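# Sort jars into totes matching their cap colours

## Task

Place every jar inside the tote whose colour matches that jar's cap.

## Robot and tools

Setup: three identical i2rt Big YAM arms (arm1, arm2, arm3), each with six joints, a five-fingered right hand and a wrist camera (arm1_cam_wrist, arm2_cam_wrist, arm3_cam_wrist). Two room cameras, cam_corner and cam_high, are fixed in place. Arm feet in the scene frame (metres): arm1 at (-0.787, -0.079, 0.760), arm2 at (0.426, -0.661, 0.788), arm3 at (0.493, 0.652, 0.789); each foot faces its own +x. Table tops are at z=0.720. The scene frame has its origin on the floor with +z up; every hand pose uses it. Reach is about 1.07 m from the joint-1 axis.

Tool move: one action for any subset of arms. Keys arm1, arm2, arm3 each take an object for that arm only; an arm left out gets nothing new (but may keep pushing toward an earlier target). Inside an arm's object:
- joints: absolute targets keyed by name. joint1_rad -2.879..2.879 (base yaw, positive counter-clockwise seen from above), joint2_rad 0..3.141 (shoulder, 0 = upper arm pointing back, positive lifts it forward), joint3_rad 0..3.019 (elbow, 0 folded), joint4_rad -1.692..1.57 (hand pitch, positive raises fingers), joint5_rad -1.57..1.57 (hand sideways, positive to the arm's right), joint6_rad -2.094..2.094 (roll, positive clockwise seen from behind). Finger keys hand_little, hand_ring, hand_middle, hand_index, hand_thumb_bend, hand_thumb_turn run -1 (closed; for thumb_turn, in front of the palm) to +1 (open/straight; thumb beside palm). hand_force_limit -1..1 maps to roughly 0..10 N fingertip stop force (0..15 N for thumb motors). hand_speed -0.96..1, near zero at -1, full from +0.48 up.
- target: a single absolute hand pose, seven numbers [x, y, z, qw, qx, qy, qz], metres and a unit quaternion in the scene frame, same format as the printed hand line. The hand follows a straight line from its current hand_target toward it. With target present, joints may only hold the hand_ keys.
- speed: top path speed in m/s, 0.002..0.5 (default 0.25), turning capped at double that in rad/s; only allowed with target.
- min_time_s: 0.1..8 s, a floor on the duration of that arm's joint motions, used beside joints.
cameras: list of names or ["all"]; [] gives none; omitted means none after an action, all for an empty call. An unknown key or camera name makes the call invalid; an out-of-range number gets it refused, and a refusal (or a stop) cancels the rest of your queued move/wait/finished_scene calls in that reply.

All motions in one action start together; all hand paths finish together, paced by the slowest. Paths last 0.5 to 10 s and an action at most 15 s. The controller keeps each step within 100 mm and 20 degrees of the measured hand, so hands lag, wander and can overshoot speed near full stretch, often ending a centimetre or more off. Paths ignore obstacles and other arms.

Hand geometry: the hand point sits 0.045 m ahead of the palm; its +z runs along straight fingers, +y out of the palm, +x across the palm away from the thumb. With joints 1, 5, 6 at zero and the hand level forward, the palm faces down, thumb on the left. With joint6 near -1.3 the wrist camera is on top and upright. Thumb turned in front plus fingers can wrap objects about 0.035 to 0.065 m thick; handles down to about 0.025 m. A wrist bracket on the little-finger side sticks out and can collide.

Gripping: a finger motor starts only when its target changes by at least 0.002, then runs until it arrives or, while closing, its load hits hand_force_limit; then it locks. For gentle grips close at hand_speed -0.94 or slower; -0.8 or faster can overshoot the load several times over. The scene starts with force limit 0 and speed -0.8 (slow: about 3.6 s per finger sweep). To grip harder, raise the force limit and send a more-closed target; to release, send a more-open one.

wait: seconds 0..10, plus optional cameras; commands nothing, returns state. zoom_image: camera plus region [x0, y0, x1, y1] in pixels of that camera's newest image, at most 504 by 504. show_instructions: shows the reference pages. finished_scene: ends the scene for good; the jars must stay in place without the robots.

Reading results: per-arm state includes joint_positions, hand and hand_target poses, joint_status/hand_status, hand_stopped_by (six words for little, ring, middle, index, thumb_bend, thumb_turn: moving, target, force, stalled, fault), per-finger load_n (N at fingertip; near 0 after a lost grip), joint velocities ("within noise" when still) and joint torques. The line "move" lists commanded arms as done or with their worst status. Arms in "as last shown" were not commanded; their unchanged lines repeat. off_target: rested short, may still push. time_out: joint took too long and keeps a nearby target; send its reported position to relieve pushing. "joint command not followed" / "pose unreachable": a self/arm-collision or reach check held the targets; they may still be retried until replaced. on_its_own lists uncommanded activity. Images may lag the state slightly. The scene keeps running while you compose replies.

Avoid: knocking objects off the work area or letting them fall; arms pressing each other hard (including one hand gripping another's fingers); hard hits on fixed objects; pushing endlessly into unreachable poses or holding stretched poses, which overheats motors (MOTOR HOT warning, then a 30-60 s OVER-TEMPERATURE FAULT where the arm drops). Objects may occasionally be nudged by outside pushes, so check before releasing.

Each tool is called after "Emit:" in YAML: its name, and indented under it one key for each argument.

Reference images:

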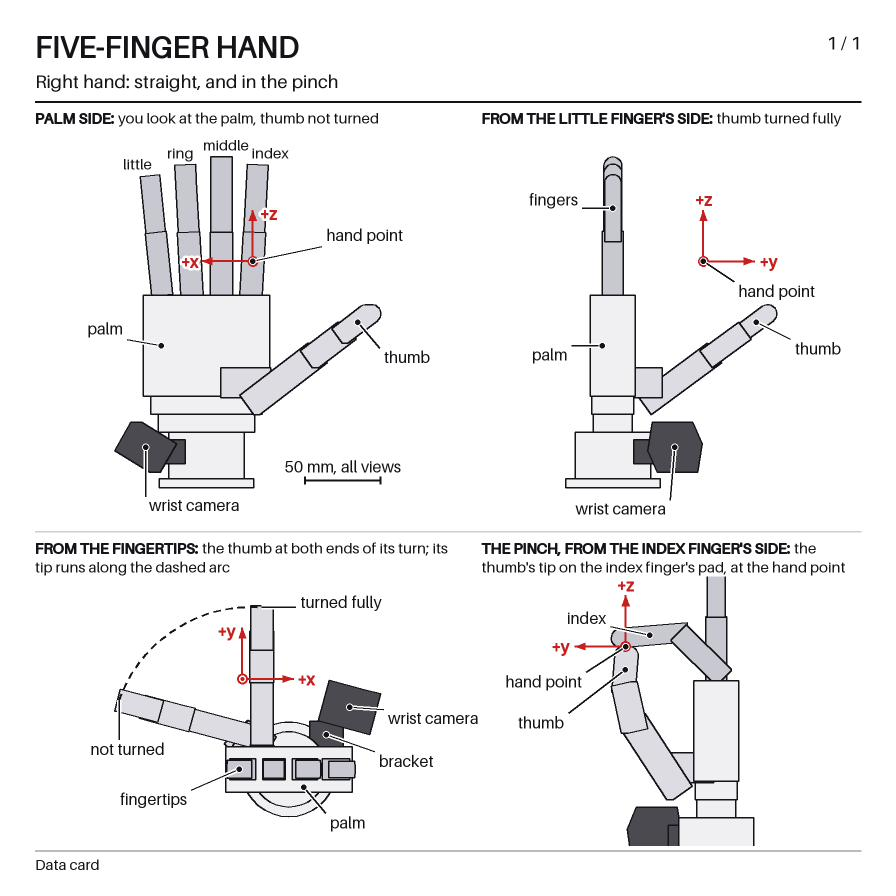

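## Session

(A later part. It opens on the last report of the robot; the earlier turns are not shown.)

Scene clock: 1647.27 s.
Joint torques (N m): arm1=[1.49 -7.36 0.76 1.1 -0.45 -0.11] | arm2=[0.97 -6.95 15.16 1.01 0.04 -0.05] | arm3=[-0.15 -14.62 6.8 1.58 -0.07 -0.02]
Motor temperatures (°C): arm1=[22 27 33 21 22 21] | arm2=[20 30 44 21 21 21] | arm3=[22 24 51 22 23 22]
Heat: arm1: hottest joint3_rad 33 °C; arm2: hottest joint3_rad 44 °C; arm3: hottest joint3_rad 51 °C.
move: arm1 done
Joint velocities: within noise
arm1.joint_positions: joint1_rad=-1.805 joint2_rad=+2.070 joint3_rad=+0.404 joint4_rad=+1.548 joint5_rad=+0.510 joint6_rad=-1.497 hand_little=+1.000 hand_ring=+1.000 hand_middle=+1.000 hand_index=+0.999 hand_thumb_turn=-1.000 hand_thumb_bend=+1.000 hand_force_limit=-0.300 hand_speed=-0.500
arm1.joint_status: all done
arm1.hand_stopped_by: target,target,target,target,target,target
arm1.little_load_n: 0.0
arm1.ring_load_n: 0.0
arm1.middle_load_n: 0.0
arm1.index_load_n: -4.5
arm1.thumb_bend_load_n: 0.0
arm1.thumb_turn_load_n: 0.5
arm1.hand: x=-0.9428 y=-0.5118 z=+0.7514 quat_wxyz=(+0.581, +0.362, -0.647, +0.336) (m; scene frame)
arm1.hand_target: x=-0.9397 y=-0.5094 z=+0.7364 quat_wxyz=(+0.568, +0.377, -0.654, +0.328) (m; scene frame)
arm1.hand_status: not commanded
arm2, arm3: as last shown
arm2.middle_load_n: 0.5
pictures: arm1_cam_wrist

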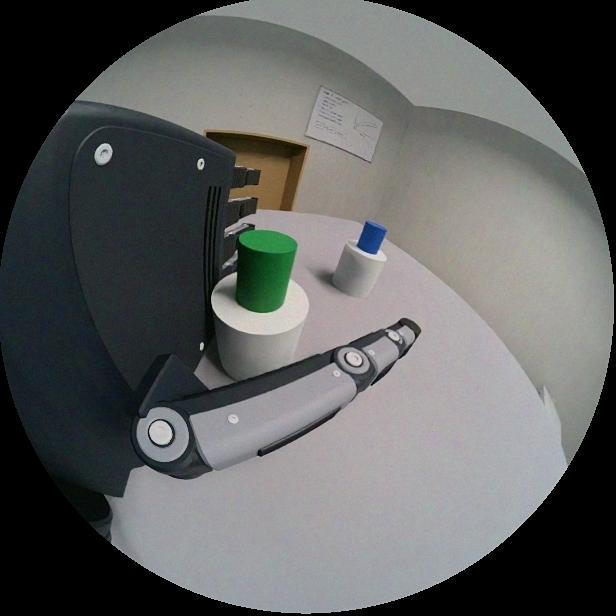

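Emit:
move:
  arm1: {"joints": {"hand_speed": -0.7, "hand_force_limit": -0.5, "hand_index": -0.6, "hand_middle": -0.6, "hand_ring": -0.6, "hand_little": -0.6}}
  cameras: ["arm1_cam_wrist"]

Emit:
move:
  arm1: {"joints": {"hand_speed": -0.7, "hand_force_limit": -0.3, "hand_thumb_bend": -0.5}}
  cameras: ["arm1_cam_wrist"]

Scene clock: 1662.97 s.
Joint torques (N m): arm1=[1.44 -7.3 0.73 1.47 0.13 -0.13] | arm2=[0.91 -6.95 15.19 1.03 0.04 -0.05] | arm3=[-0.15 -14.86 6.72 1.77 0 0.01]
Motor temperatures (°C): arm1=[22 27 32 21 22 21] | arm2=[20 30 45 21 21 21] | arm3=[22 24 49 22 23 22]
Heat: arm1: hottest joint3_rad 32 °C; arm2: hottest joint3_rad 45 °C; arm3: hottest joint3_rad 49 °C.
move: arm1 done
Joint velocities: within noise
arm1.joint_positions: joint1_rad=-1.804 joint2_rad=+2.070 joint3_rad=+0.404 joint4_rad=+1.537 joint5_rad=+0.495 joint6_rad=-1.497 hand_little=-0.600 hand_ring=-0.600 hand_middle=-0.600 hand_index=-0.600 hand_thumb_turn=-1.000 hand_thumb_bend=+1.000 hand_force_limit=-0.500 hand_speed=-0.700
arm1.joint_status: all done
arm1.hand_stopped_by: target,target,target,target,target,target
arm1.little_load_n: 0.0
arm1.ring_load_n: 0.0
arm1.middle_load_n: 0.5
arm1.index_load_n: 0.0
arm1.thumb_bend_load_n: 0.0
arm1.thumb_turn_load_n: 0.5
arm1.hand: x=-0.9403 y=-0.5135 z=+0.7488 quat_wxyz=(+0.575, +0.370, -0.647, +0.337) (m; scene frame)
arm1.hand_target: x=-0.9397 y=-0.5094 z=+0.7364 quat_wxyz=(+0.568, +0.377, -0.654, +0.328) (m; scene frame)
arm1.hand_status: not commanded
arm2, arm3: as last shown
arm2.middle_load_n: 0.0
pictures: arm1_cam_wrist

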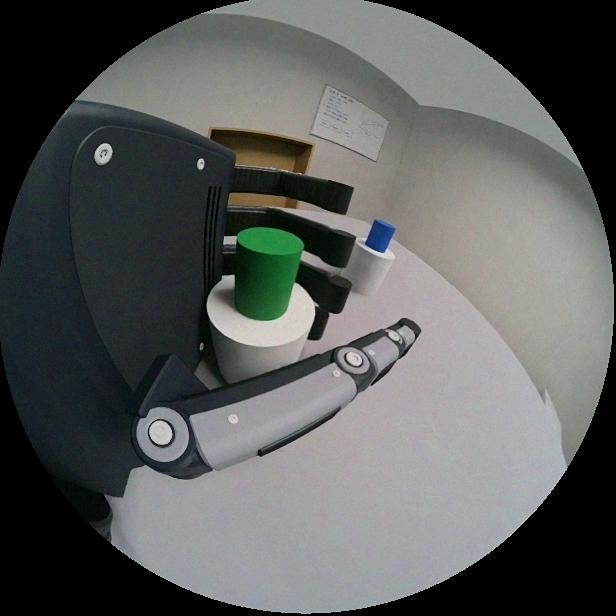

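Scene clock: 1666.73 s.
Joint torques (N m): arm1=[1.38 -7.3 0.73 1.47 0.13 -0.12] | arm2=[0.97 -6.95 15.16 1.02 0.04 -0.05] | arm3=[-0.21 -14.8 6.87 1.52 -0.04 0.03]
Motor temperatures (°C): arm1=[22 27 32 21 22 21] | arm2=[20 30 46 21 21 21] | arm3=[22 24 49 22 23 22]
Heat: arm1: hottest joint3_rad 32 °C; arm2: hottest joint3_rad 46 °C; arm3: hottest joint3_rad 49 °C.
move: arm1 off_target
Joint velocities: within noise
arm1.joint_positions: joint1_rad=-1.804 joint2_rad=+2.070 joint3_rad=+0.404 joint4_rad=+1.537 joint5_rad=+0.495 joint6_rad=-1.497 hand_little=-0.600 hand_ring=-0.600 hand_middle=-0.600 hand_index=-0.600 hand_thumb_turn=-1.000 hand_thumb_bend=+0.463 hand_force_limit=-0.300 hand_speed=-0.700
arm1.joint_status: hand_thumb_bend off_target (ended at +0.463, target -0.500); the others done
arm1.hand_stopped_by: target,target,target,target,force,target
arm1.little_load_n: 0.0
arm1.ring_load_n: 0.0
arm1.middle_load_n: 0.5
arm1.index_load_n: 0.0
arm1.thumb_bend_load_n: 8.0
arm1.thumb_turn_load_n: 1.0
arm1.hand: x=-0.9403 y=-0.5135 z=+0.7488 quat_wxyz=(+0.575, +0.370, -0.647, +0.337) (m; scene frame)
arm1.hand_target: x=-0.9397 y=-0.5094 z=+0.7364 quat_wxyz=(+0.568, +0.377, -0.654, +0.328) (m; scene frame)
arm1.hand_status: not commanded
arm2, arm3: as last shown
pictures: arm1_cam_wrist

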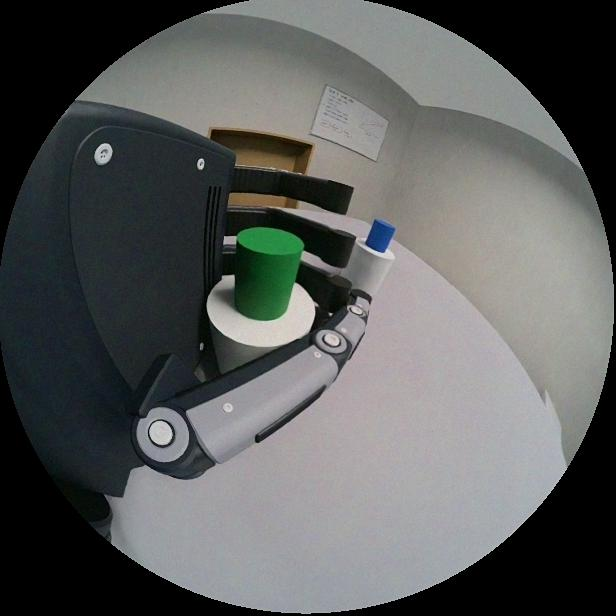

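Emit:
move:
  arm1: {"joints": {"hand_speed": -0.8, "hand_force_limit": -0.1, "hand_index": -0.95, "hand_middle": -0.95, "hand_thumb_bend": -0.55}}
  cameras: ["arm1_cam_wrist"]

Emit:
zoom_image:
  camera: "arm1_cam_wrist"
  region: [160, 180, 410, 430]

Scene clock: 1671.97 s.
Joint torques (N m): arm1=[1.44 -7.3 0.73 1.48 0.13 -0.12] | arm2=[0.91 -6.95 15.16 1.02 0.04 -0.05] | arm3=[-0.5 -14.97 7.01 1.58 0 0]
Motor temperatures (°C): arm1=[22 27 32 21 22 21] | arm2=[20 30 46 21 21 21] | arm3=[22 24 48 22 23 22]
Heat: arm1: hottest joint3_rad 32 °C; arm2: hottest joint3_rad 46 °C; arm3: hottest joint3_rad 48 °C.
move: arm1 off_target
Joint velocities: within noise
arm1.joint_positions: joint1_rad=-1.804 joint2_rad=+2.070 joint3_rad=+0.404 joint4_rad=+1.537 joint5_rad=+0.495 joint6_rad=-1.497 hand_little=-0.600 hand_ring=-0.600 hand_middle=-0.615 hand_index=-0.707 hand_thumb_turn=-1.000 hand_thumb_bend=+0.463 hand_force_limit=-0.100 hand_speed=-0.800
arm1.joint_status: hand_middle off_target (ended at -0.615, target -0.950); hand_index off_target (ended at -0.707, target -0.950); hand_thumb_bend off_target (ended at +0.463, target -0.550); the others done
arm1.hand_stopped_by: target,target,force,force,force,target
arm1.little_load_n: 0.0
arm1.ring_load_n: 0.0
arm1.middle_load_n: 9.0
arm1.index_load_n: 11.0
arm1.thumb_bend_load_n: 8.5
arm1.thumb_turn_load_n: 1.0
arm1.hand: x=-0.9403 y=-0.5135 z=+0.7488 quat_wxyz=(+0.575, +0.370, -0.647, +0.337) (m; scene frame)
arm1.hand_target: x=-0.9397 y=-0.5094 z=+0.7364 quat_wxyz=(+0.568, +0.377, -0.654, +0.328) (m; scene frame)
arm1.hand_status: not commanded
arm2, arm3: as last shown
pictures: arm1_cam_wrist

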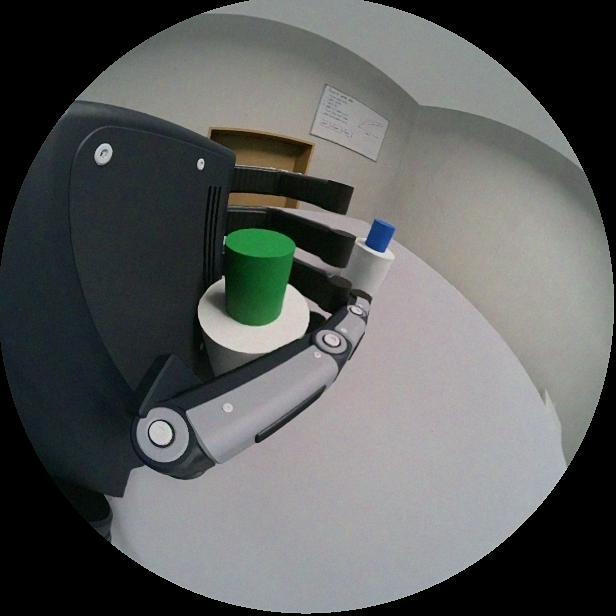

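Scaled by 2.016 from the camera's 616x616 image, which has a finer 880x880 frame.

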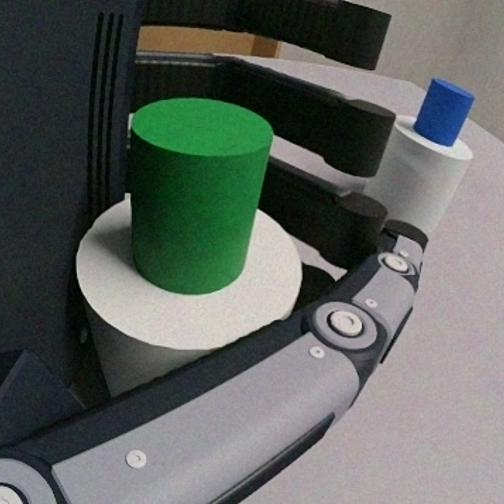

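Emit:
move:
  arm1: {"target": [-0.93, -0.50, 0.85, 0.5272, 0.3967, -0.6871, 0.3044], "speed": 0.06}
  cameras: ["arm1_cam_wrist"]

Emit:
move:
  arm1: {"target": [-0.93, -0.50, 0.97, 0.5272, 0.3967, -0.6871, 0.3044], "speed": 0.15}
  arm3: {"target": [0.1595, 0.1546, 0.830, -0.1214, 0.2931, 0.8761, -0.3629], "speed": 0.05}
  cameras: ["cam_high"]

Scene clock: 1678.07 s.
Joint torques (N m): arm1=[2.37 -6.71 6.42 1.46 0.25 -0.06] | arm2=[0.97 -6.95 15.17 1.06 0.04 -0.05] | arm3=[-0.26 -14.62 6.8 1.58 -0.03 0.02]
Motor temperatures (°C): arm1=[22 27 32 21 22 21] | arm2=[20 30 46 21 21 21] | arm3=[22 24 48 22 23 22]
Heat: arm1: hottest joint3_rad 32 °C; arm2: hottest joint3_rad 46 °C; arm3: hottest joint3_rad 48 °C.
move: arm1 off_target
Joint velocities: within noise
arm1.joint_positions: joint1_rad=-1.798 joint2_rad=+1.408 joint3_rad=+0.360 joint4_rad=+0.717 joint5_rad=+0.497 joint6_rad=-1.433 hand_little=-0.600 hand_ring=-0.600 hand_middle=-0.615 hand_index=-0.707 hand_thumb_turn=-1.000 hand_thumb_bend=+0.463 hand_force_limit=-0.100 hand_speed=-0.800
arm1.joint_status: not commanded
arm1.hand_stopped_by: target,target,force,force,force,target
arm1.little_load_n: 0.0
arm1.ring_load_n: 0.0
arm1.middle_load_n: 9.0
arm1.index_load_n: 11.0
arm1.thumb_bend_load_n: 8.5
arm1.thumb_turn_load_n: 1.0
arm1.hand: x=-0.9352 y=-0.4890 z=+0.8380 quat_wxyz=(+0.525, +0.405, -0.691, +0.289) (m; scene frame)
arm1.hand_target: x=-0.9299 y=-0.4997 z=+0.8500 quat_wxyz=(+0.527, +0.397, -0.687, +0.305) (m; scene frame)
arm1.hand_status: off_target (0.017 m and 2.1 deg from the pose sent, 0.103 m and 8.7 deg at the start)
arm2.joint_positions: joint1_rad=-2.168 joint2_rad=+0.965 joint3_rad=+0.943 joint4_rad=-0.813 joint5_rad=-0.054 joint6_rad=-0.074 hand_little=+1.000 hand_ring=+1.000 hand_middle=+1.000 hand_index=+1.000 hand_thumb_turn=-1.000 hand_thumb_bend=+1.000 hand_force_limit=-0.200 hand_speed=-0.600
arm2.joint_status: not commanded
arm2.hand_stopped_by: target,target,target,target,target,target
arm2.little_load_n: 0.0
arm2.ring_load_n: 0.0
arm2.middle_load_n: 0.0
arm2.index_load_n: 0.0
arm2.thumb_bend_load_n: 0.0
arm2.thumb_turn_load_n: 0.0
arm2.hand: x=+0.8069 y=-0.6632 z=+1.0166 quat_wxyz=(-0.252, +0.659, -0.662, +0.251) (m; scene frame)
arm2.hand_target: x=+0.8186 y=-0.6600 z=+1.0497 quat_wxyz=(-0.271, +0.653, -0.653, +0.271) (m; scene frame)
arm2.hand_status: not commanded
arm3: as last shown
arm3.middle_load_n: -0.5
pictures: arm1_cam_wrist

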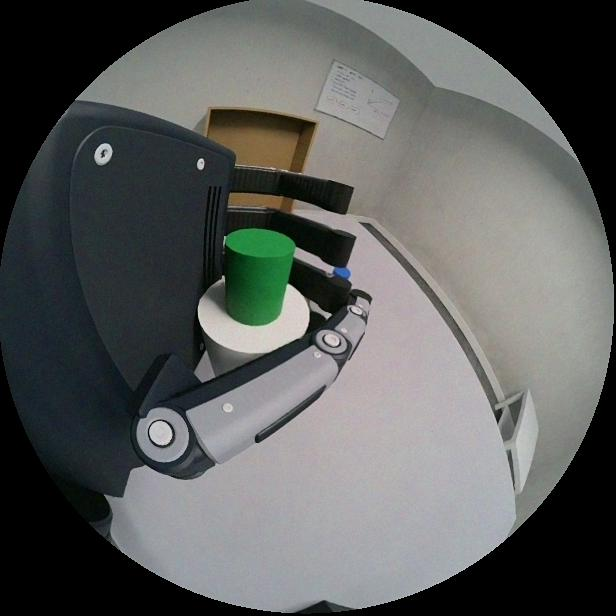

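Scene clock: 1679.70 s.
Joint torques (N m): arm1=[2.32 -4.19 10.93 1.47 0.22 -0.07] | arm2=[1.03 -6.95 15.16 1.03 0.04 -0.05] | arm3=[0.62 -16.79 8.88 0.9 -0.03 0.04]
Motor temperatures (°C): arm1=[22 27 32 21 22 21] | arm2=[20 30 46 21 21 21] | arm3=[22 24 48 22 23 22]
Heat: arm1: hottest joint3_rad 32 °C; arm2: hottest joint3_rad 46 °C; arm3: hottest joint3_rad 48 °C.
move: arm1 off_target; arm3 done
Joint velocities: within noise
arm1.joint_positions: joint1_rad=-1.798 joint2_rad=+1.042 joint3_rad=+0.497 joint4_rad=+0.194 joint5_rad=+0.497 joint6_rad=-1.433 hand_little=-0.600 hand_ring=-0.600 hand_middle=-0.615 hand_index=-0.707 hand_thumb_turn=-1.000 hand_thumb_bend=+0.463 hand_force_limit=-0.100 hand_speed=-0.800
arm1.joint_status: not commanded
arm1.hand_stopped_by: target,target,force,force,force,target
arm1.little_load_n: 0.0
arm1.ring_load_n: 0.0
arm1.middle_load_n: 9.0
arm1.index_load_n: 11.0
arm1.thumb_bend_load_n: 8.5
arm1.thumb_turn_load_n: 1.0
arm1.hand: x=-0.9348 y=-0.4842 z=+0.9434 quat_wxyz=(+0.520, +0.410, -0.694, +0.282) (m; scene frame)
arm1.hand_target: x=-0.9298 y=-0.4987 z=+0.9700 quat_wxyz=(+0.527, +0.397, -0.687, +0.305) (m; scene frame)
arm1.hand_status: off_target (0.031 m and 3.2 deg from the pose sent, 0.133 m and 2.0 deg at the start)
arm2: as last shown
arm2.index_load_n: -0.5
arm3.joint_positions: joint1_rad=-0.326 joint2_rad=+1.690 joint3_rad=+1.063 joint4_rad=-0.156 joint5_rad=+0.006 joint6_rad=-0.006 hand_little=+0.000 hand_ring=+0.000 hand_middle=+1.000 hand_index=+1.000 hand_thumb_turn=-1.000 hand_thumb_bend=+1.000 hand_force_limit=-0.300 hand_speed=-0.600
arm3.joint_status: not commanded
arm3.hand_stopped_by: target,target,target,target,target,target
arm3.little_load_n: 0.0
arm3.ring_load_n: 0.0
arm3.middle_load_n: 0.0
arm3.index_load_n: 0.0
arm3.thumb_bend_load_n: 0.5
arm3.thumb_turn_load_n: 0.0
arm3.hand: x=+0.1623 y=+0.1601 z=+0.8233 quat_wxyz=(+0.121, -0.291, -0.879, +0.358) (m; scene frame)
arm3.hand_target: x=+0.1595 y=+0.1548 z=+0.8299 quat_wxyz=(+0.121, -0.293, -0.876, +0.363) (m; scene frame)
arm3.hand_status: done (0.009 m and 0.7 deg from the pose sent, 0.003 m and 1.1 deg at the start)
pictures: cam_high

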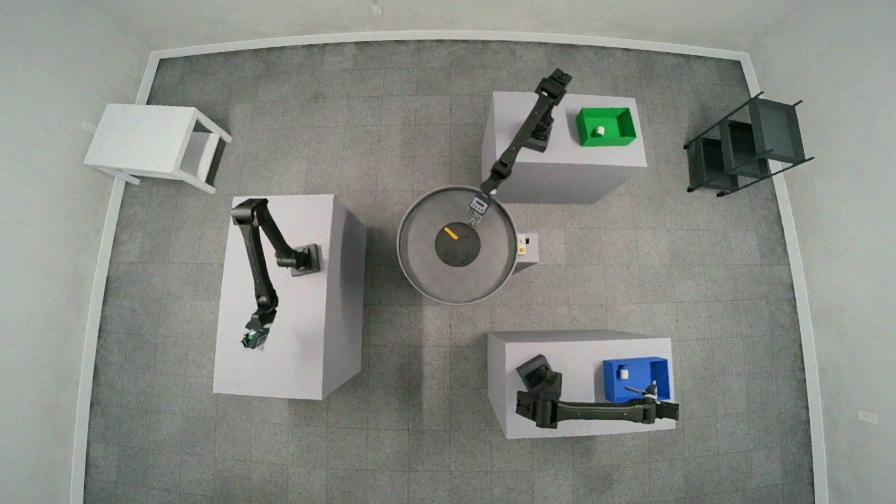

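Emit:
move:
  arm1: {"joints": {"joint1_rad": -0.30, "joint2_rad": 0.95, "joint3_rad": 0.85, "joint4_rad": -0.16, "joint5_rad": 0, "joint6_rad": -1.57}, "min_time_s": 4}
  cameras: ["arm1_cam_wrist"]

Emit:
move:
  arm1: {"target": [0.08, -0.205, 0.92, 0, 0.7934, 0, 0.6088], "speed": 0.2}

Emit:
move:
  arm1: {"target": [0.10, -0.207, 0.85, 0, 0.7716, 0, 0.6361], "speed": 0.1}
  cameras: ["arm1_cam_wrist"]

Scene clock: 1690.33 s.
Joint torques (N m): arm1=[2.08 -5.25 12.63 1.57 -0.07 -0.32] | arm2=[0.91 -6.89 15.19 1.02 0.04 -0.05] | arm3=[0.67 -16.79 8.84 0.88 -0.02 0.03]
Motor temperatures (°C): arm1=[22 27 34 21 22 21] | arm2=[20 30 47 21 21 21] | arm3=[22 25 47 22 23 22]
Heat: arm1: hottest joint3_rad 34 °C; arm2: hottest joint3_rad 47 °C; arm3: hottest joint3_rad 47 °C.
move: arm1 done
Joint velocities: within noise
arm1.joint_positions: joint1_rad=-0.309 joint2_rad=+0.965 joint3_rad=+0.793 joint4_rad=-0.152 joint5_rad=+0.003 joint6_rad=-1.554 hand_little=-0.600 hand_ring=-0.600 hand_middle=-0.615 hand_index=-0.707 hand_thumb_turn=-1.000 hand_thumb_bend=+0.463 hand_force_limit=-0.100 hand_speed=-0.800
arm1.joint_status: all done
arm1.hand_stopped_by: target,target,force,force,force,target
arm1.little_load_n: 0.0
arm1.ring_load_n: 0.0
arm1.middle_load_n: 9.0
arm1.index_load_n: 11.0
arm1.thumb_bend_load_n: 8.5
arm1.thumb_turn_load_n: 1.0
arm1.hand: x=-0.3121 y=-0.1865 z=+1.0585 quat_wxyz=(+0.026, +0.811, -0.047, +0.582) (m; scene frame)
arm1.hand_target: x=-0.3052 y=-0.1826 z=+1.1002 quat_wxyz=(+0.028, +0.793, -0.035, +0.608) (m; scene frame)
arm1.hand_status: not commanded
arm2, arm3: as last shown
arm2.index_load_n: 0.0
arm3.thumb_bend_load_n: 0.0
pictures: arm1_cam_wrist

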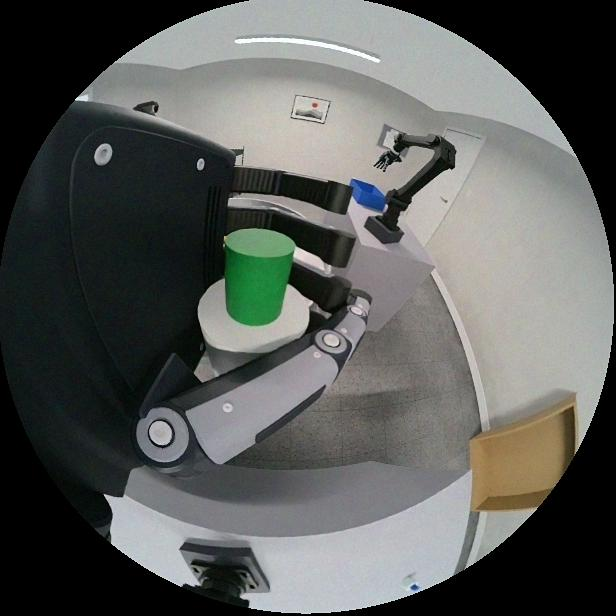

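Scene clock: 1693.50 s.
Joint torques (N m): arm1=[1.61 -17.2 11.63 1.65 -0.11 -0.33] | arm2=[0.97 -6.95 15.17 1.05 0.04 -0.05] | arm3=[0.44 -16.91 8.94 0.68 0.01 0.06]
Motor temperatures (°C): arm1=[22 27 35 21 22 21] | arm2=[20 30 47 21 21 21] | arm3=[22 25 47 22 23 22]
Heat: arm1: hottest joint3_rad 35 °C; arm2: hottest joint3_rad 47 °C; arm3: hottest joint3_rad 47 °C.
move: arm1 off_target
Joint velocities: within noise
arm1.joint_positions: joint1_rad=-0.309 joint2_rad=+2.068 joint3_rad=+1.605 joint4_rad=+0.188 joint5_rad=-0.090 joint6_rad=-1.577 hand_little=-0.600 hand_ring=-0.600 hand_middle=-0.615 hand_index=-0.707 hand_thumb_turn=-1.000 hand_thumb_bend=+0.463 hand_force_limit=-0.100 hand_speed=-0.800
arm1.joint_status: not commanded
arm1.hand_stopped_by: target,target,force,force,force,target
arm1.little_load_n: 0.0
arm1.ring_load_n: 0.0
arm1.middle_load_n: 9.0
arm1.index_load_n: 11.0
arm1.thumb_bend_load_n: 8.5
arm1.thumb_turn_load_n: 1.0
arm1.hand: x=+0.0634 y=-0.2066 z=+0.9153 quat_wxyz=(-0.003, +0.798, -0.009, +0.603) (m; scene frame)
arm1.hand_target: x=+0.0786 y=-0.2047 z=+0.9200 quat_wxyz=(+0.000, +0.793, +0.000, +0.609) (m; scene frame)
arm1.hand_status: off_target (0.017 m and 1.4 deg from the pose sent, 0.416 m and 7.2 deg at the start)
arm2, arm3: as last shown
pictures: none

Scene clock: 1695.13 s.
Joint torques (N m): arm1=[1.55 -18.55 10.89 2.63 -0.11 -0.27] | arm2=[0.97 -6.95 15.17 1.03 0.04 -0.05] | arm3=[0.67 -16.5 8.88 0.87 -0.03 0.05]
Motor temperatures (°C): arm1=[22 27 35 21 22 21] | arm2=[20 30 47 21 21 21] | arm3=[22 25 47 22 23 22]
Heat: arm1: hottest joint3_rad 35 °C; arm2: hottest joint3_rad 47 °C; arm3: hottest joint3_rad 47 °C.
move: arm1 off_target
Joint velocities: within noise
arm1.joint_positions: joint1_rad=-0.309 joint2_rad=+2.219 joint3_rad=+1.611 joint4_rad=+0.373 joint5_rad=-0.091 joint6_rad=-1.577 hand_little=-0.600 hand_ring=-0.600 hand_middle=-0.615 hand_index=-0.707 hand_thumb_turn=-1.000 hand_thumb_bend=+0.463 hand_force_limit=-0.100 hand_speed=-0.800
arm1.joint_status: not commanded
arm1.hand_stopped_by: target,target,force,force,force,target
arm1.little_load_n: 0.0
arm1.ring_load_n: 0.0
arm1.middle_load_n: 9.0
arm1.index_load_n: 11.0
arm1.thumb_bend_load_n: 8.5
arm1.thumb_turn_load_n: 1.0
arm1.hand: x=+0.0815 y=-0.2082 z=+0.8379 quat_wxyz=(-0.002, +0.786, -0.007, +0.619) (m; scene frame)
arm1.hand_target: x=+0.0980 y=-0.2066 z=+0.8504 quat_wxyz=(+0.000, +0.772, +0.000, +0.636) (m; scene frame)
arm1.hand_status: off_target (0.022 m and 2.7 deg from the pose sent, 0.075 m and 4.9 deg at the start)
arm2, arm3: as last shown
arm3.thumb_bend_load_n: -0.5
pictures: arm1_cam_wrist

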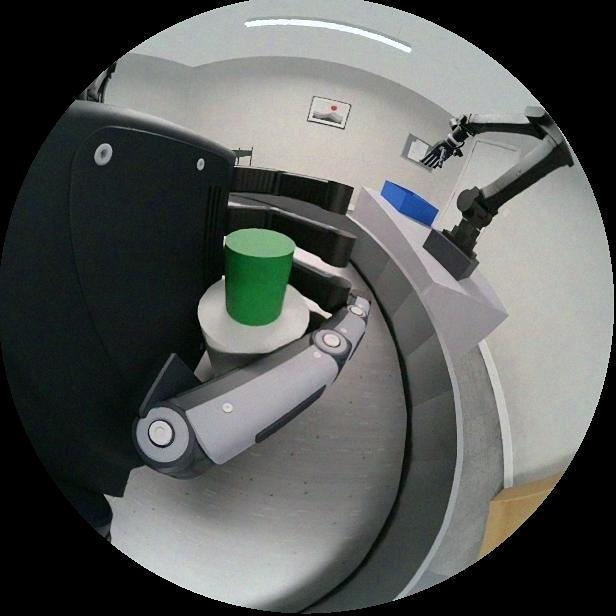

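Emit:
move:
  arm1: {"target": [0.10, -0.207, 0.835, 0, 0.7604, 0, 0.6494], "speed": 0.06}

Emit:
move:
  arm1: {"target": [0.10, -0.207, 0.826, 0, 0.7604, 0, 0.6494], "speed": 0.04}
  cameras: ["arm1_cam_wrist", "cam_corner"]

Scene clock: 1707.20 s.
Joint torques (N m): arm1=[1.55 -18.37 9.89 2.67 -0.11 -0.24] | arm2=[0.97 -6.89 15.16 1.02 0.04 -0.05] | arm3=[1.03 -16.44 8.85 1.03 -0.01 0.02]
Motor temperatures (°C): arm1=[22 28 38 21 22 21] | arm2=[20 30 47 21 21 21] | arm3=[22 25 47 22 23 22]
Heat: arm1: hottest joint3_rad 38 °C; arm2: hottest joint3_rad 47 °C; arm3: hottest joint3_rad 47 °C.
move: arm1 off_target
Joint velocities: within noise
arm1.joint_positions: joint1_rad=-0.309 joint2_rad=+2.249 joint3_rad=+1.611 joint4_rad=+0.453 joint5_rad=-0.092 joint6_rad=-1.577 hand_little=-0.600 hand_ring=-0.600 hand_middle=-0.615 hand_index=-0.707 hand_thumb_turn=-1.000 hand_thumb_bend=+0.463 hand_force_limit=-0.100 hand_speed=-0.800
arm1.joint_status: not commanded
arm1.hand_stopped_by: target,target,force,force,force,target
arm1.little_load_n: 0.0
arm1.ring_load_n: 0.0
arm1.middle_load_n: 9.0
arm1.index_load_n: 11.0
arm1.thumb_bend_load_n: 9.0
arm1.thumb_turn_load_n: 1.0
arm1.hand: x=+0.0868 y=-0.2086 z=+0.8334 quat_wxyz=(-0.001, +0.770, -0.005, +0.638) (m; scene frame)
arm1.hand_target: x=+0.0989 y=-0.2068 z=+0.8352 quat_wxyz=(+0.000, +0.760, +0.000, +0.649) (m; scene frame)
arm1.hand_status: off_target (0.013 m and 1.8 deg from the pose sent, 0.019 m and 4.6 deg at the start)
arm2, arm3: as last shown
arm3.middle_load_n: -0.5
arm3.thumb_bend_load_n: 0.0
pictures: none

Scene clock: 1708.27 s.
Joint torques (N m): arm1=[1.55 -18.26 9.78 2.67 -0.11 -0.24] | arm2=[0.91 -6.95 15.19 1.02 0.04 -0.05] | arm3=[0.44 -16.91 8.96 0.88 0.01 0.04]
Motor temperatures (°C): arm1=[22 28 38 21 22 21] | arm2=[20 30 47 21 21 21] | arm3=[22 25 47 22 23 22]
Heat: arm1: hottest joint3_rad 38 °C; arm2: hottest joint3_rad 47 °C; arm3: hottest joint3_rad 47 °C.
move: arm1 off_target
Joint velocities: within noise
arm1.joint_positions: joint1_rad=-0.309 joint2_rad=+2.261 joint3_rad=+1.611 joint4_rad=+0.468 joint5_rad=-0.092 joint6_rad=-1.577 hand_little=-0.600 hand_ring=-0.600 hand_middle=-0.615 hand_index=-0.707 hand_thumb_turn=-1.000 hand_thumb_bend=+0.463 hand_force_limit=-0.100 hand_speed=-0.800
arm1.joint_status: not commanded
arm1.hand_stopped_by: target,target,force,force,force,target
arm1.little_load_n: 0.0
arm1.ring_load_n: 0.0
arm1.middle_load_n: 9.0
arm1.index_load_n: 11.0
arm1.thumb_bend_load_n: 8.5
arm1.thumb_turn_load_n: 1.0
arm1.hand: x=+0.0873 y=-0.2087 z=+0.8268 quat_wxyz=(-0.001, +0.769, -0.005, +0.639) (m; scene frame)
arm1.hand_target: x=+0.0989 y=-0.2068 z=+0.8260 quat_wxyz=(+0.000, +0.761, +0.000, +0.649) (m; scene frame)
arm1.hand_status: off_target (0.013 m and 1.6 deg from the pose sent, 0.015 m and 1.8 deg at the start)
arm2, arm3: as last shown
arm2.middle_load_n: -0.5
arm3.middle_load_n: 0.0
pictures: arm1_cam_wrist, cam_corner

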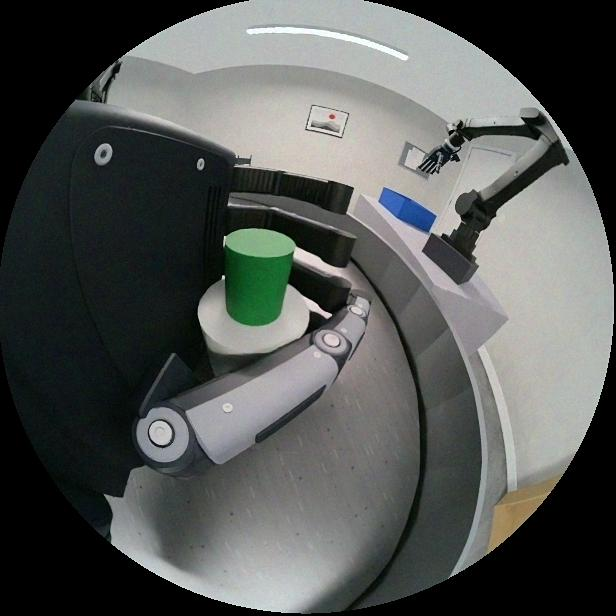

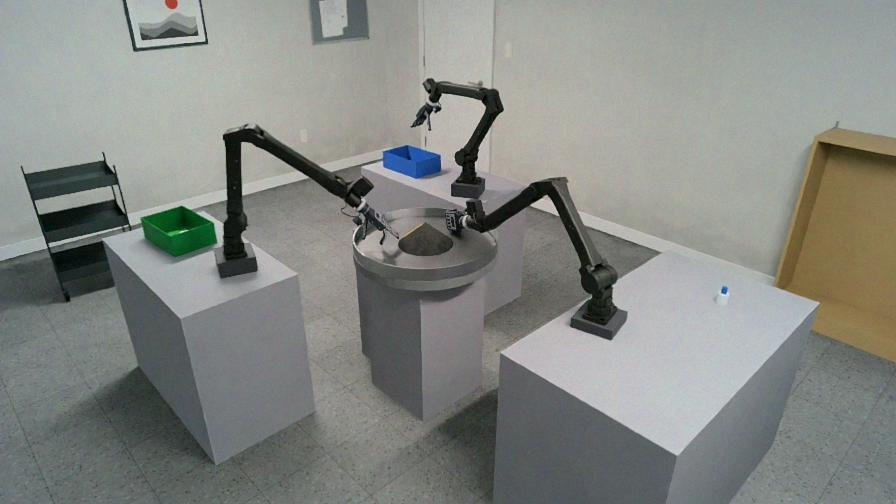

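Emit:
move:
  arm1: {"target": [0.10, -0.207, 0.818, 0, 0.7604, 0, 0.6494], "speed": 0.04}

Emit:
move:
  arm1: {"joints": {"hand_speed": 0, "hand_index": 1, "hand_middle": 1, "hand_ring": 1, "hand_little": 1, "hand_thumb_bend": 1}}

Emit:
move:
  arm1: {"target": [-0.03, -0.207, 0.838, 0, 0.7604, 0, 0.6494], "speed": 0.2}
  cameras: ["arm1_cam_wrist"]

Emit:
move:
  arm1: {"target": [-0.32, -0.2, 1.05, 0, 0.8192, 0, 0.5736], "speed": 0.25}
  cameras: ["cam_high", "arm3_cam_wrist"]

Scene clock: 1723.50 s.
Joint torques (N m): arm1=[1.49 -18.02 9.73 2.59 -0.1 -0.24] | arm2=[0.97 -6.95 15.16 1.02 0.04 -0.05] | arm3=[0.73 -16.5 8.91 0.9 -0.02 0.06]
Motor temperatures (°C): arm1=[22 28 40 21 22 21] | arm2=[20 30 48 21 21 21] | arm3=[22 26 46 22 23 22]
Heat: arm1: hottest joint3_rad 40 °C; arm2: hottest joint3_rad 48 °C; arm3: hottest joint3_rad 46 °C.
move: arm1 off_target
Joint velocities: within noise
arm1.joint_positions: joint1_rad=-0.309 joint2_rad=+2.271 joint3_rad=+1.611 joint4_rad=+0.484 joint5_rad=-0.092 joint6_rad=-1.577 hand_little=-0.600 hand_ring=-0.600 hand_middle=-0.615 hand_index=-0.707 hand_thumb_turn=-1.000 hand_thumb_bend=+0.463 hand_force_limit=-0.100 hand_speed=-0.800
arm1.joint_status: not commanded
arm1.hand_stopped_by: target,target,force,force,force,target
arm1.little_load_n: 0.0
arm1.ring_load_n: 0.0
arm1.middle_load_n: 9.0
arm1.index_load_n: 11.0
arm1.thumb_bend_load_n: 8.5
arm1.thumb_turn_load_n: 1.0
arm1.hand: x=+0.0879 y=-0.2087 z=+0.8222 quat_wxyz=(-0.001, +0.767, -0.005, +0.641) (m; scene frame)
arm1.hand_target: x=+0.0989 y=-0.2068 z=+0.8181 quat_wxyz=(+0.000, +0.761, +0.000, +0.649) (m; scene frame)
arm1.hand_status: off_target (0.013 m and 1.3 deg from the pose sent, 0.016 m and 1.6 deg at the start)
arm2, arm3: as last shown
pictures: none

Scene clock: 1724.80 s.
Joint torques (N m): arm1=[1.61 -18.14 9.29 2.04 -0.04 -0.21] | arm2=[0.97 -7 15.16 1.03 0.04 -0.05] | arm3=[0.5 -15.91 8.79 0.87 -0.02 0.04]
Motor temperatures (°C): arm1=[22 28 40 21 22 21] | arm2=[20 30 48 21 21 21] | arm3=[22 26 46 22 23 22]
Heat: arm1: hottest joint3_rad 40 °C; arm2: hottest joint3_rad 48 °C; arm3: hottest joint3_rad 46 °C.
move: arm1 done
Joint velocities: within noise
arm1.joint_positions: joint1_rad=-0.310 joint2_rad=+2.271 joint3_rad=+1.618 joint4_rad=+0.500 joint5_rad=-0.094 joint6_rad=-1.578 hand_little=+1.000 hand_ring=+1.000 hand_middle=+1.000 hand_index=+1.000 hand_thumb_turn=-1.000 hand_thumb_bend=+1.000 hand_force_limit=-0.100 hand_speed=+0.000
arm1.joint_status: all done
arm1.hand_stopped_by: target,target,target,target,target,target
arm1.little_load_n: 0.0
arm1.ring_load_n: 0.0
arm1.middle_load_n: 0.0
arm1.index_load_n: 0.0
arm1.thumb_bend_load_n: 0.0
arm1.thumb_turn_load_n: 0.0
arm1.hand: x=+0.0912 y=-0.2097 z=+0.8303 quat_wxyz=(+0.000, +0.760, -0.004, +0.650) (m; scene frame)
arm1.hand_target: x=+0.0989 y=-0.2068 z=+0.8181 quat_wxyz=(+0.000, +0.761, +0.000, +0.649) (m; scene frame)
arm1.hand_status: not commanded
arm2.joint_positions: joint1_rad=-2.168 joint2_rad=+0.965 joint3_rad=+0.943 joint4_rad=-0.813 joint5_rad=-0.054 joint6_rad=-0.074 hand_little=+1.000 hand_ring=+1.000 hand_middle=+1.000 hand_index=+1.000 hand_thumb_turn=-1.000 hand_thumb_bend=+1.000 hand_force_limit=-0.200 hand_speed=-0.600
arm2.joint_status: not commanded
arm2.hand_stopped_by: target,target,target,target,target,target
arm2.little_load_n: 0.0
arm2.ring_load_n: 0.0
arm2.middle_load_n: 0.0
arm2.index_load_n: -0.5
arm2.thumb_bend_load_n: -0.5
arm2.thumb_turn_load_n: 0.0
arm2.hand: x=+0.8069 y=-0.6632 z=+1.0166 quat_wxyz=(-0.252, +0.659, -0.662, +0.251) (m; scene frame)
arm2.hand_target: x=+0.8186 y=-0.6600 z=+1.0497 quat_wxyz=(-0.271, +0.653, -0.653, +0.271) (m; scene frame)
arm2.hand_status: not commanded
arm3: as last shown
pictures: none

Scene clock: 1726.20 s.
Joint torques (N m): arm1=[0.26 -18.14 5.44 2.54 -0.12 -0.24] | arm2=[0.85 -6.95 15.17 1.02 0.04 -0.04] | arm3=[0.44 -16.21 9.02 0.95 -0.02 0.08]
Motor temperatures (°C): arm1=[22 28 40 21 22 21] | arm2=[20 30 48 21 21 21] | arm3=[22 26 46 22 23 22]
Heat: arm1: hottest joint3_rad 40 °C; arm2: hottest joint3_rad 48 °C; arm3: hottest joint3_rad 46 °C.
move: arm1 off_target
Joint velocities: within noise
arm1.joint_positions: joint1_rad=-0.317 joint2_rad=+2.044 joint3_rad=+1.182 joint4_rad=+0.685 joint5_rad=-0.113 joint6_rad=-1.578 hand_little=+1.000 hand_ring=+1.000 hand_middle=+1.000 hand_index=+1.000 hand_thumb_turn=-1.000 hand_thumb_bend=+1.000 hand_force_limit=-0.100 hand_speed=+0.000
arm1.joint_status: not commanded
arm1.hand_stopped_by: target,target,target,target,target,target
arm1.little_load_n: 0.0
arm1.ring_load_n: 0.0
arm1.middle_load_n: 0.0
arm1.index_load_n: 0.0
arm1.thumb_bend_load_n: 0.0
arm1.thumb_turn_load_n: 0.0
arm1.hand: x=-0.0273 y=-0.1987 z=+0.8265 quat_wxyz=(-0.006, +0.768, -0.001, +0.641) (m; scene frame)
arm1.hand_target: x=-0.0300 y=-0.2071 z=+0.8378 quat_wxyz=(+0.000, +0.761, +0.000, +0.649) (m; scene frame)
arm1.hand_status: off_target (0.014 m and 1.5 deg from the pose sent, 0.121 m and 0.4 deg at the start)
arm2: as last shown
arm2.little_load_n: -0.5
arm2.index_load_n: 0.0
arm2.thumb_bend_load_n: 0.0
arm3.joint_positions: joint1_rad=-0.326 joint2_rad=+1.690 joint3_rad=+1.063 joint4_rad=-0.156 joint5_rad=+0.006 joint6_rad=-0.006 hand_little=+0.000 hand_ring=+0.000 hand_middle=+1.000 hand_index=+1.000 hand_thumb_turn=-1.000 hand_thumb_bend=+1.000 hand_force_limit=-0.300 hand_speed=-0.600
arm3.joint_status: not commanded
arm3.hand_stopped_by: target,target,target,target,target,target
arm3.little_load_n: 0.0
arm3.ring_load_n: 0.5
arm3.middle_load_n: 0.0
arm3.index_load_n: 0.0
arm3.thumb_bend_load_n: 0.0
arm3.thumb_turn_load_n: 0.0
arm3.hand: x=+0.1623 y=+0.1601 z=+0.8233 quat_wxyz=(+0.121, -0.291, -0.879, +0.358) (m; scene frame)
arm3.hand_target: x=+0.1595 y=+0.1548 z=+0.8299 quat_wxyz=(+0.121, -0.293, -0.876, +0.363) (m; scene frame)
arm3.hand_status: not commanded
pictures: arm1_cam_wrist

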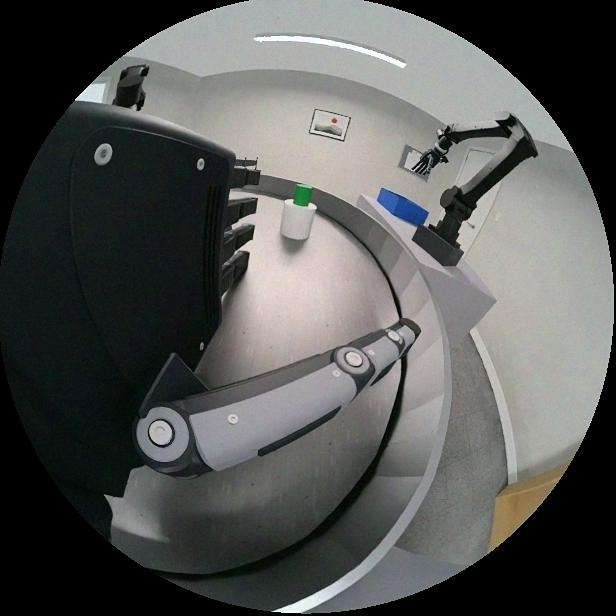

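Scene clock: 1728.53 s.
Joint torques (N m): arm1=[0.32 -3.72 8.91 1.48 -0.16 -0.29] | arm2=[0.91 -6.95 15.17 1.02 0.04 -0.05] | arm3=[0.56 -16.32 8.94 0.91 0.01 0.07]
Motor temperatures (°C): arm1=[22 29 39 21 22 21] | arm2=[20 30 48 21 21 21] | arm3=[22 26 46 22 23 22]
Heat: arm1: hottest joint3_rad 39 °C; arm2: hottest joint3_rad 48 °C; arm3: hottest joint3_rad 46 °C.
move: arm1 done
Joint velocities: within noise
arm1.joint_positions: joint1_rad=-0.403 joint2_rad=+0.943 joint3_rad=+0.767 joint4_rad=-0.170 joint5_rad=-0.190 joint6_rad=-1.625 hand_little=+1.000 hand_ring=+1.000 hand_middle=+1.000 hand_index=+1.000 hand_thumb_turn=-1.000 hand_thumb_bend=+1.000 hand_force_limit=-0.100 hand_speed=+0.000
arm1.joint_status: not commanded
arm1.hand_stopped_by: target,target,target,target,target,target
arm1.little_load_n: 0.0
arm1.ring_load_n: 0.0
arm1.middle_load_n: 0.0
arm1.index_load_n: 0.0
arm1.thumb_bend_load_n: 0.0
arm1.thumb_turn_load_n: 0.5
arm1.hand: x=-0.3185 y=-0.1946 z=+1.0491 quat_wxyz=(-0.006, +0.817, -0.001, +0.576) (m; scene frame)
arm1.hand_target: x=-0.3200 y=-0.2000 z=+1.0501 quat_wxyz=(+0.000, +0.819, +0.000, +0.574) (m; scene frame)
arm1.hand_status: done (0.006 m and 0.8 deg from the pose sent, 0.368 m and 9.8 deg at the start)
arm2, arm3: as last shown
arm2.little_load_n: 0.0
arm3.ring_load_n: 0.0
pictures: arm3_cam_wrist, cam_high

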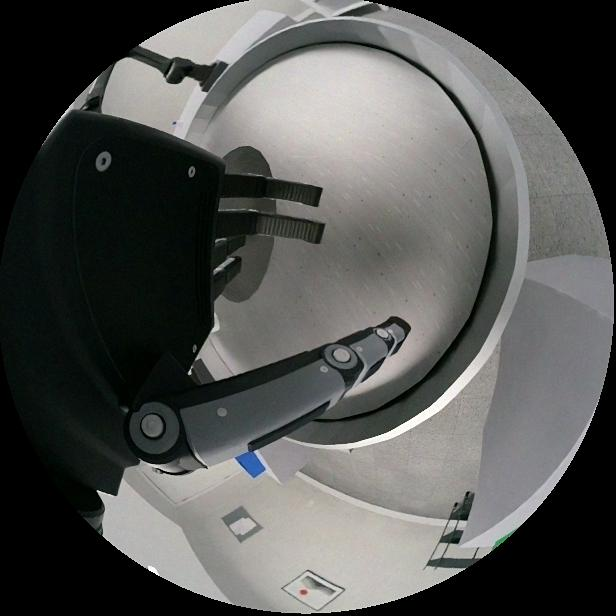

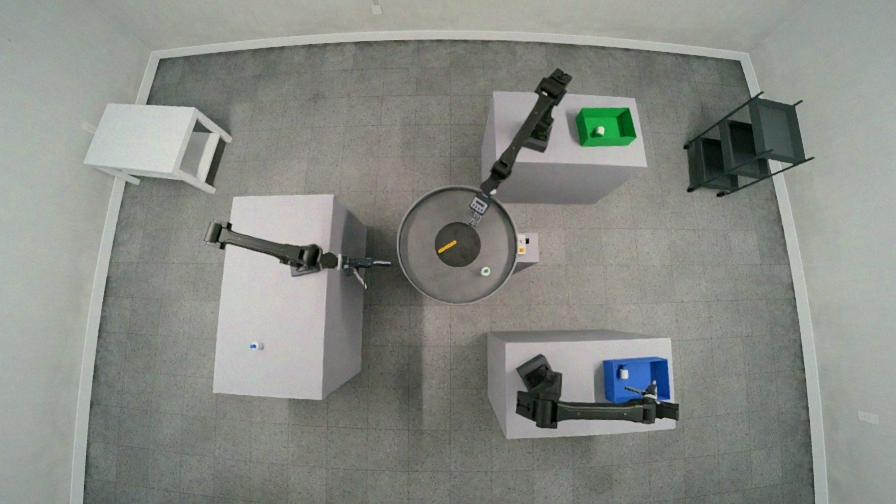

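Emit:
move:
  arm2: {"joints": {"joint1_rad": -0.02, "joint2_rad": 0.85, "joint3_rad": 1.0, "joint4_rad": -0.95, "joint5_rad": 0, "joint6_rad": 0}, "min_time_s": 5}
  cameras: ["arm3_cam_wrist", "cam_high"]

Emit:
zoom_image:
  camera: "arm3_cam_wrist"
  region: [150, 130, 450, 430]

Scene clock: 1740.07 s.
Joint torques (N m): arm1=[0.38 -3.72 8.9 1.54 -0.15 -0.29] | arm2=[0.79 -5.77 14.79 1.02 0.08 -0.05] | arm3=[0.38 -16.5 9.02 0.84 -0.08 0.05]
Motor temperatures (°C): arm1=[22 28 38 21 22 21] | arm2=[20 30 48 21 21 21] | arm3=[22 26 46 22 23 22]
Heat: arm1: hottest joint3_rad 38 °C; arm2: hottest joint3_rad 48 °C; arm3: hottest joint3_rad 46 °C.
move: arm2 done
Joint velocities: within noise
arm1, arm3: as last shown
arm2.joint_positions: joint1_rad=-0.031 joint2_rad=+0.866 joint3_rad=+0.943 joint4_rad=-0.941 joint5_rad=-0.004 joint6_rad=-0.008 hand_little=+1.000 hand_ring=+1.000 hand_middle=+1.000 hand_index=+1.000 hand_thumb_turn=-1.000 hand_thumb_bend=+1.000 hand_force_limit=-0.200 hand_speed=-0.600
arm2.joint_status: all done
arm2.hand_stopped_by: target,target,target,target,target,target
arm2.little_load_n: 0.0
arm2.ring_load_n: 0.0
arm2.middle_load_n: 0.0
arm2.index_load_n: 0.0
arm2.thumb_bend_load_n: 0.0
arm2.thumb_turn_load_n: 0.0
arm2.hand: x=+0.2480 y=-0.3778 z=+1.0429 quat_wxyz=(-0.343, +0.909, +0.222, -0.085) (m; scene frame)
arm2.hand_target: x=+0.2422 y=-0.3737 z=+1.0764 quat_wxyz=(-0.372, +0.897, +0.220, -0.094) (m; scene frame)
arm2.hand_status: not commanded
arm3.joint_positions: joint1_rad=-0.326 joint2_rad=+1.690 joint3_rad=+1.063 joint4_rad=-0.156 joint5_rad=+0.008 joint6_rad=-0.006 hand_little=+0.000 hand_ring=+0.000 hand_middle=+1.000 hand_index=+1.000 hand_thumb_turn=-1.000 hand_thumb_bend=+1.000 hand_force_limit=-0.300 hand_speed=-0.600
arm3.hand: x=+0.1620 y=+0.1603 z=+0.8233 quat_wxyz=(+0.122, -0.291, -0.879, +0.358) (m; scene frame)
pictures: arm3_cam_wrist, cam_high

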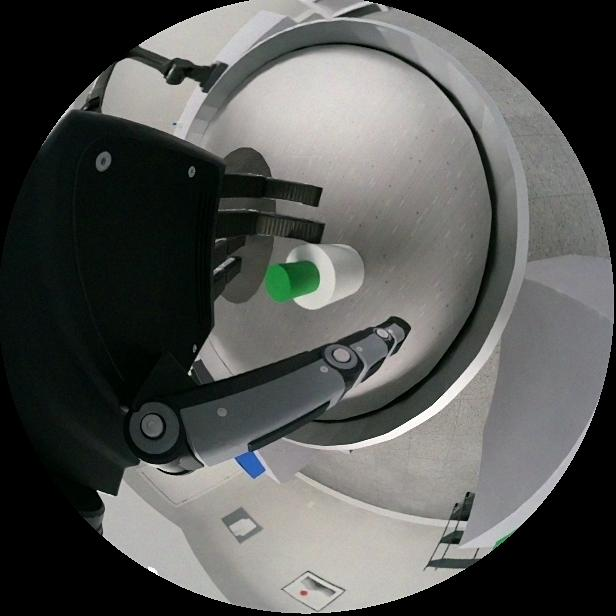

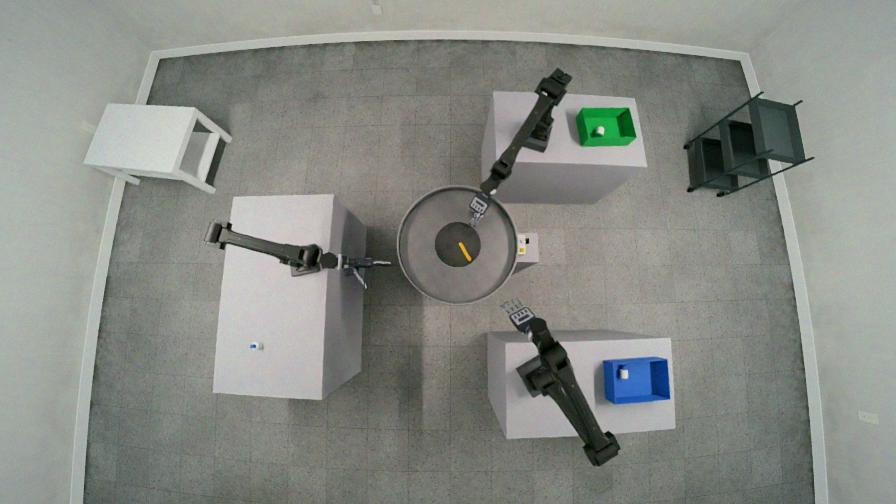

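Scaled by 1.680 from the camera's 616x616 image, which has a finer 880x880 frame.

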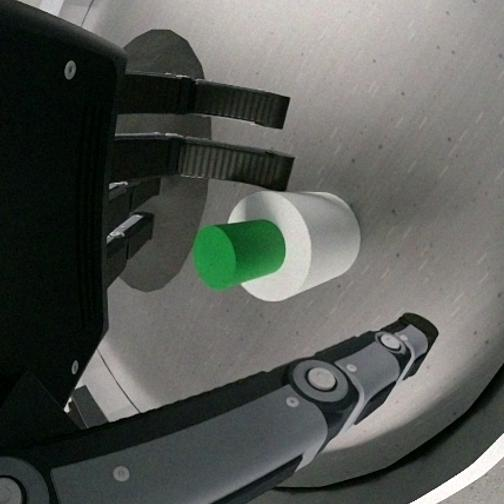

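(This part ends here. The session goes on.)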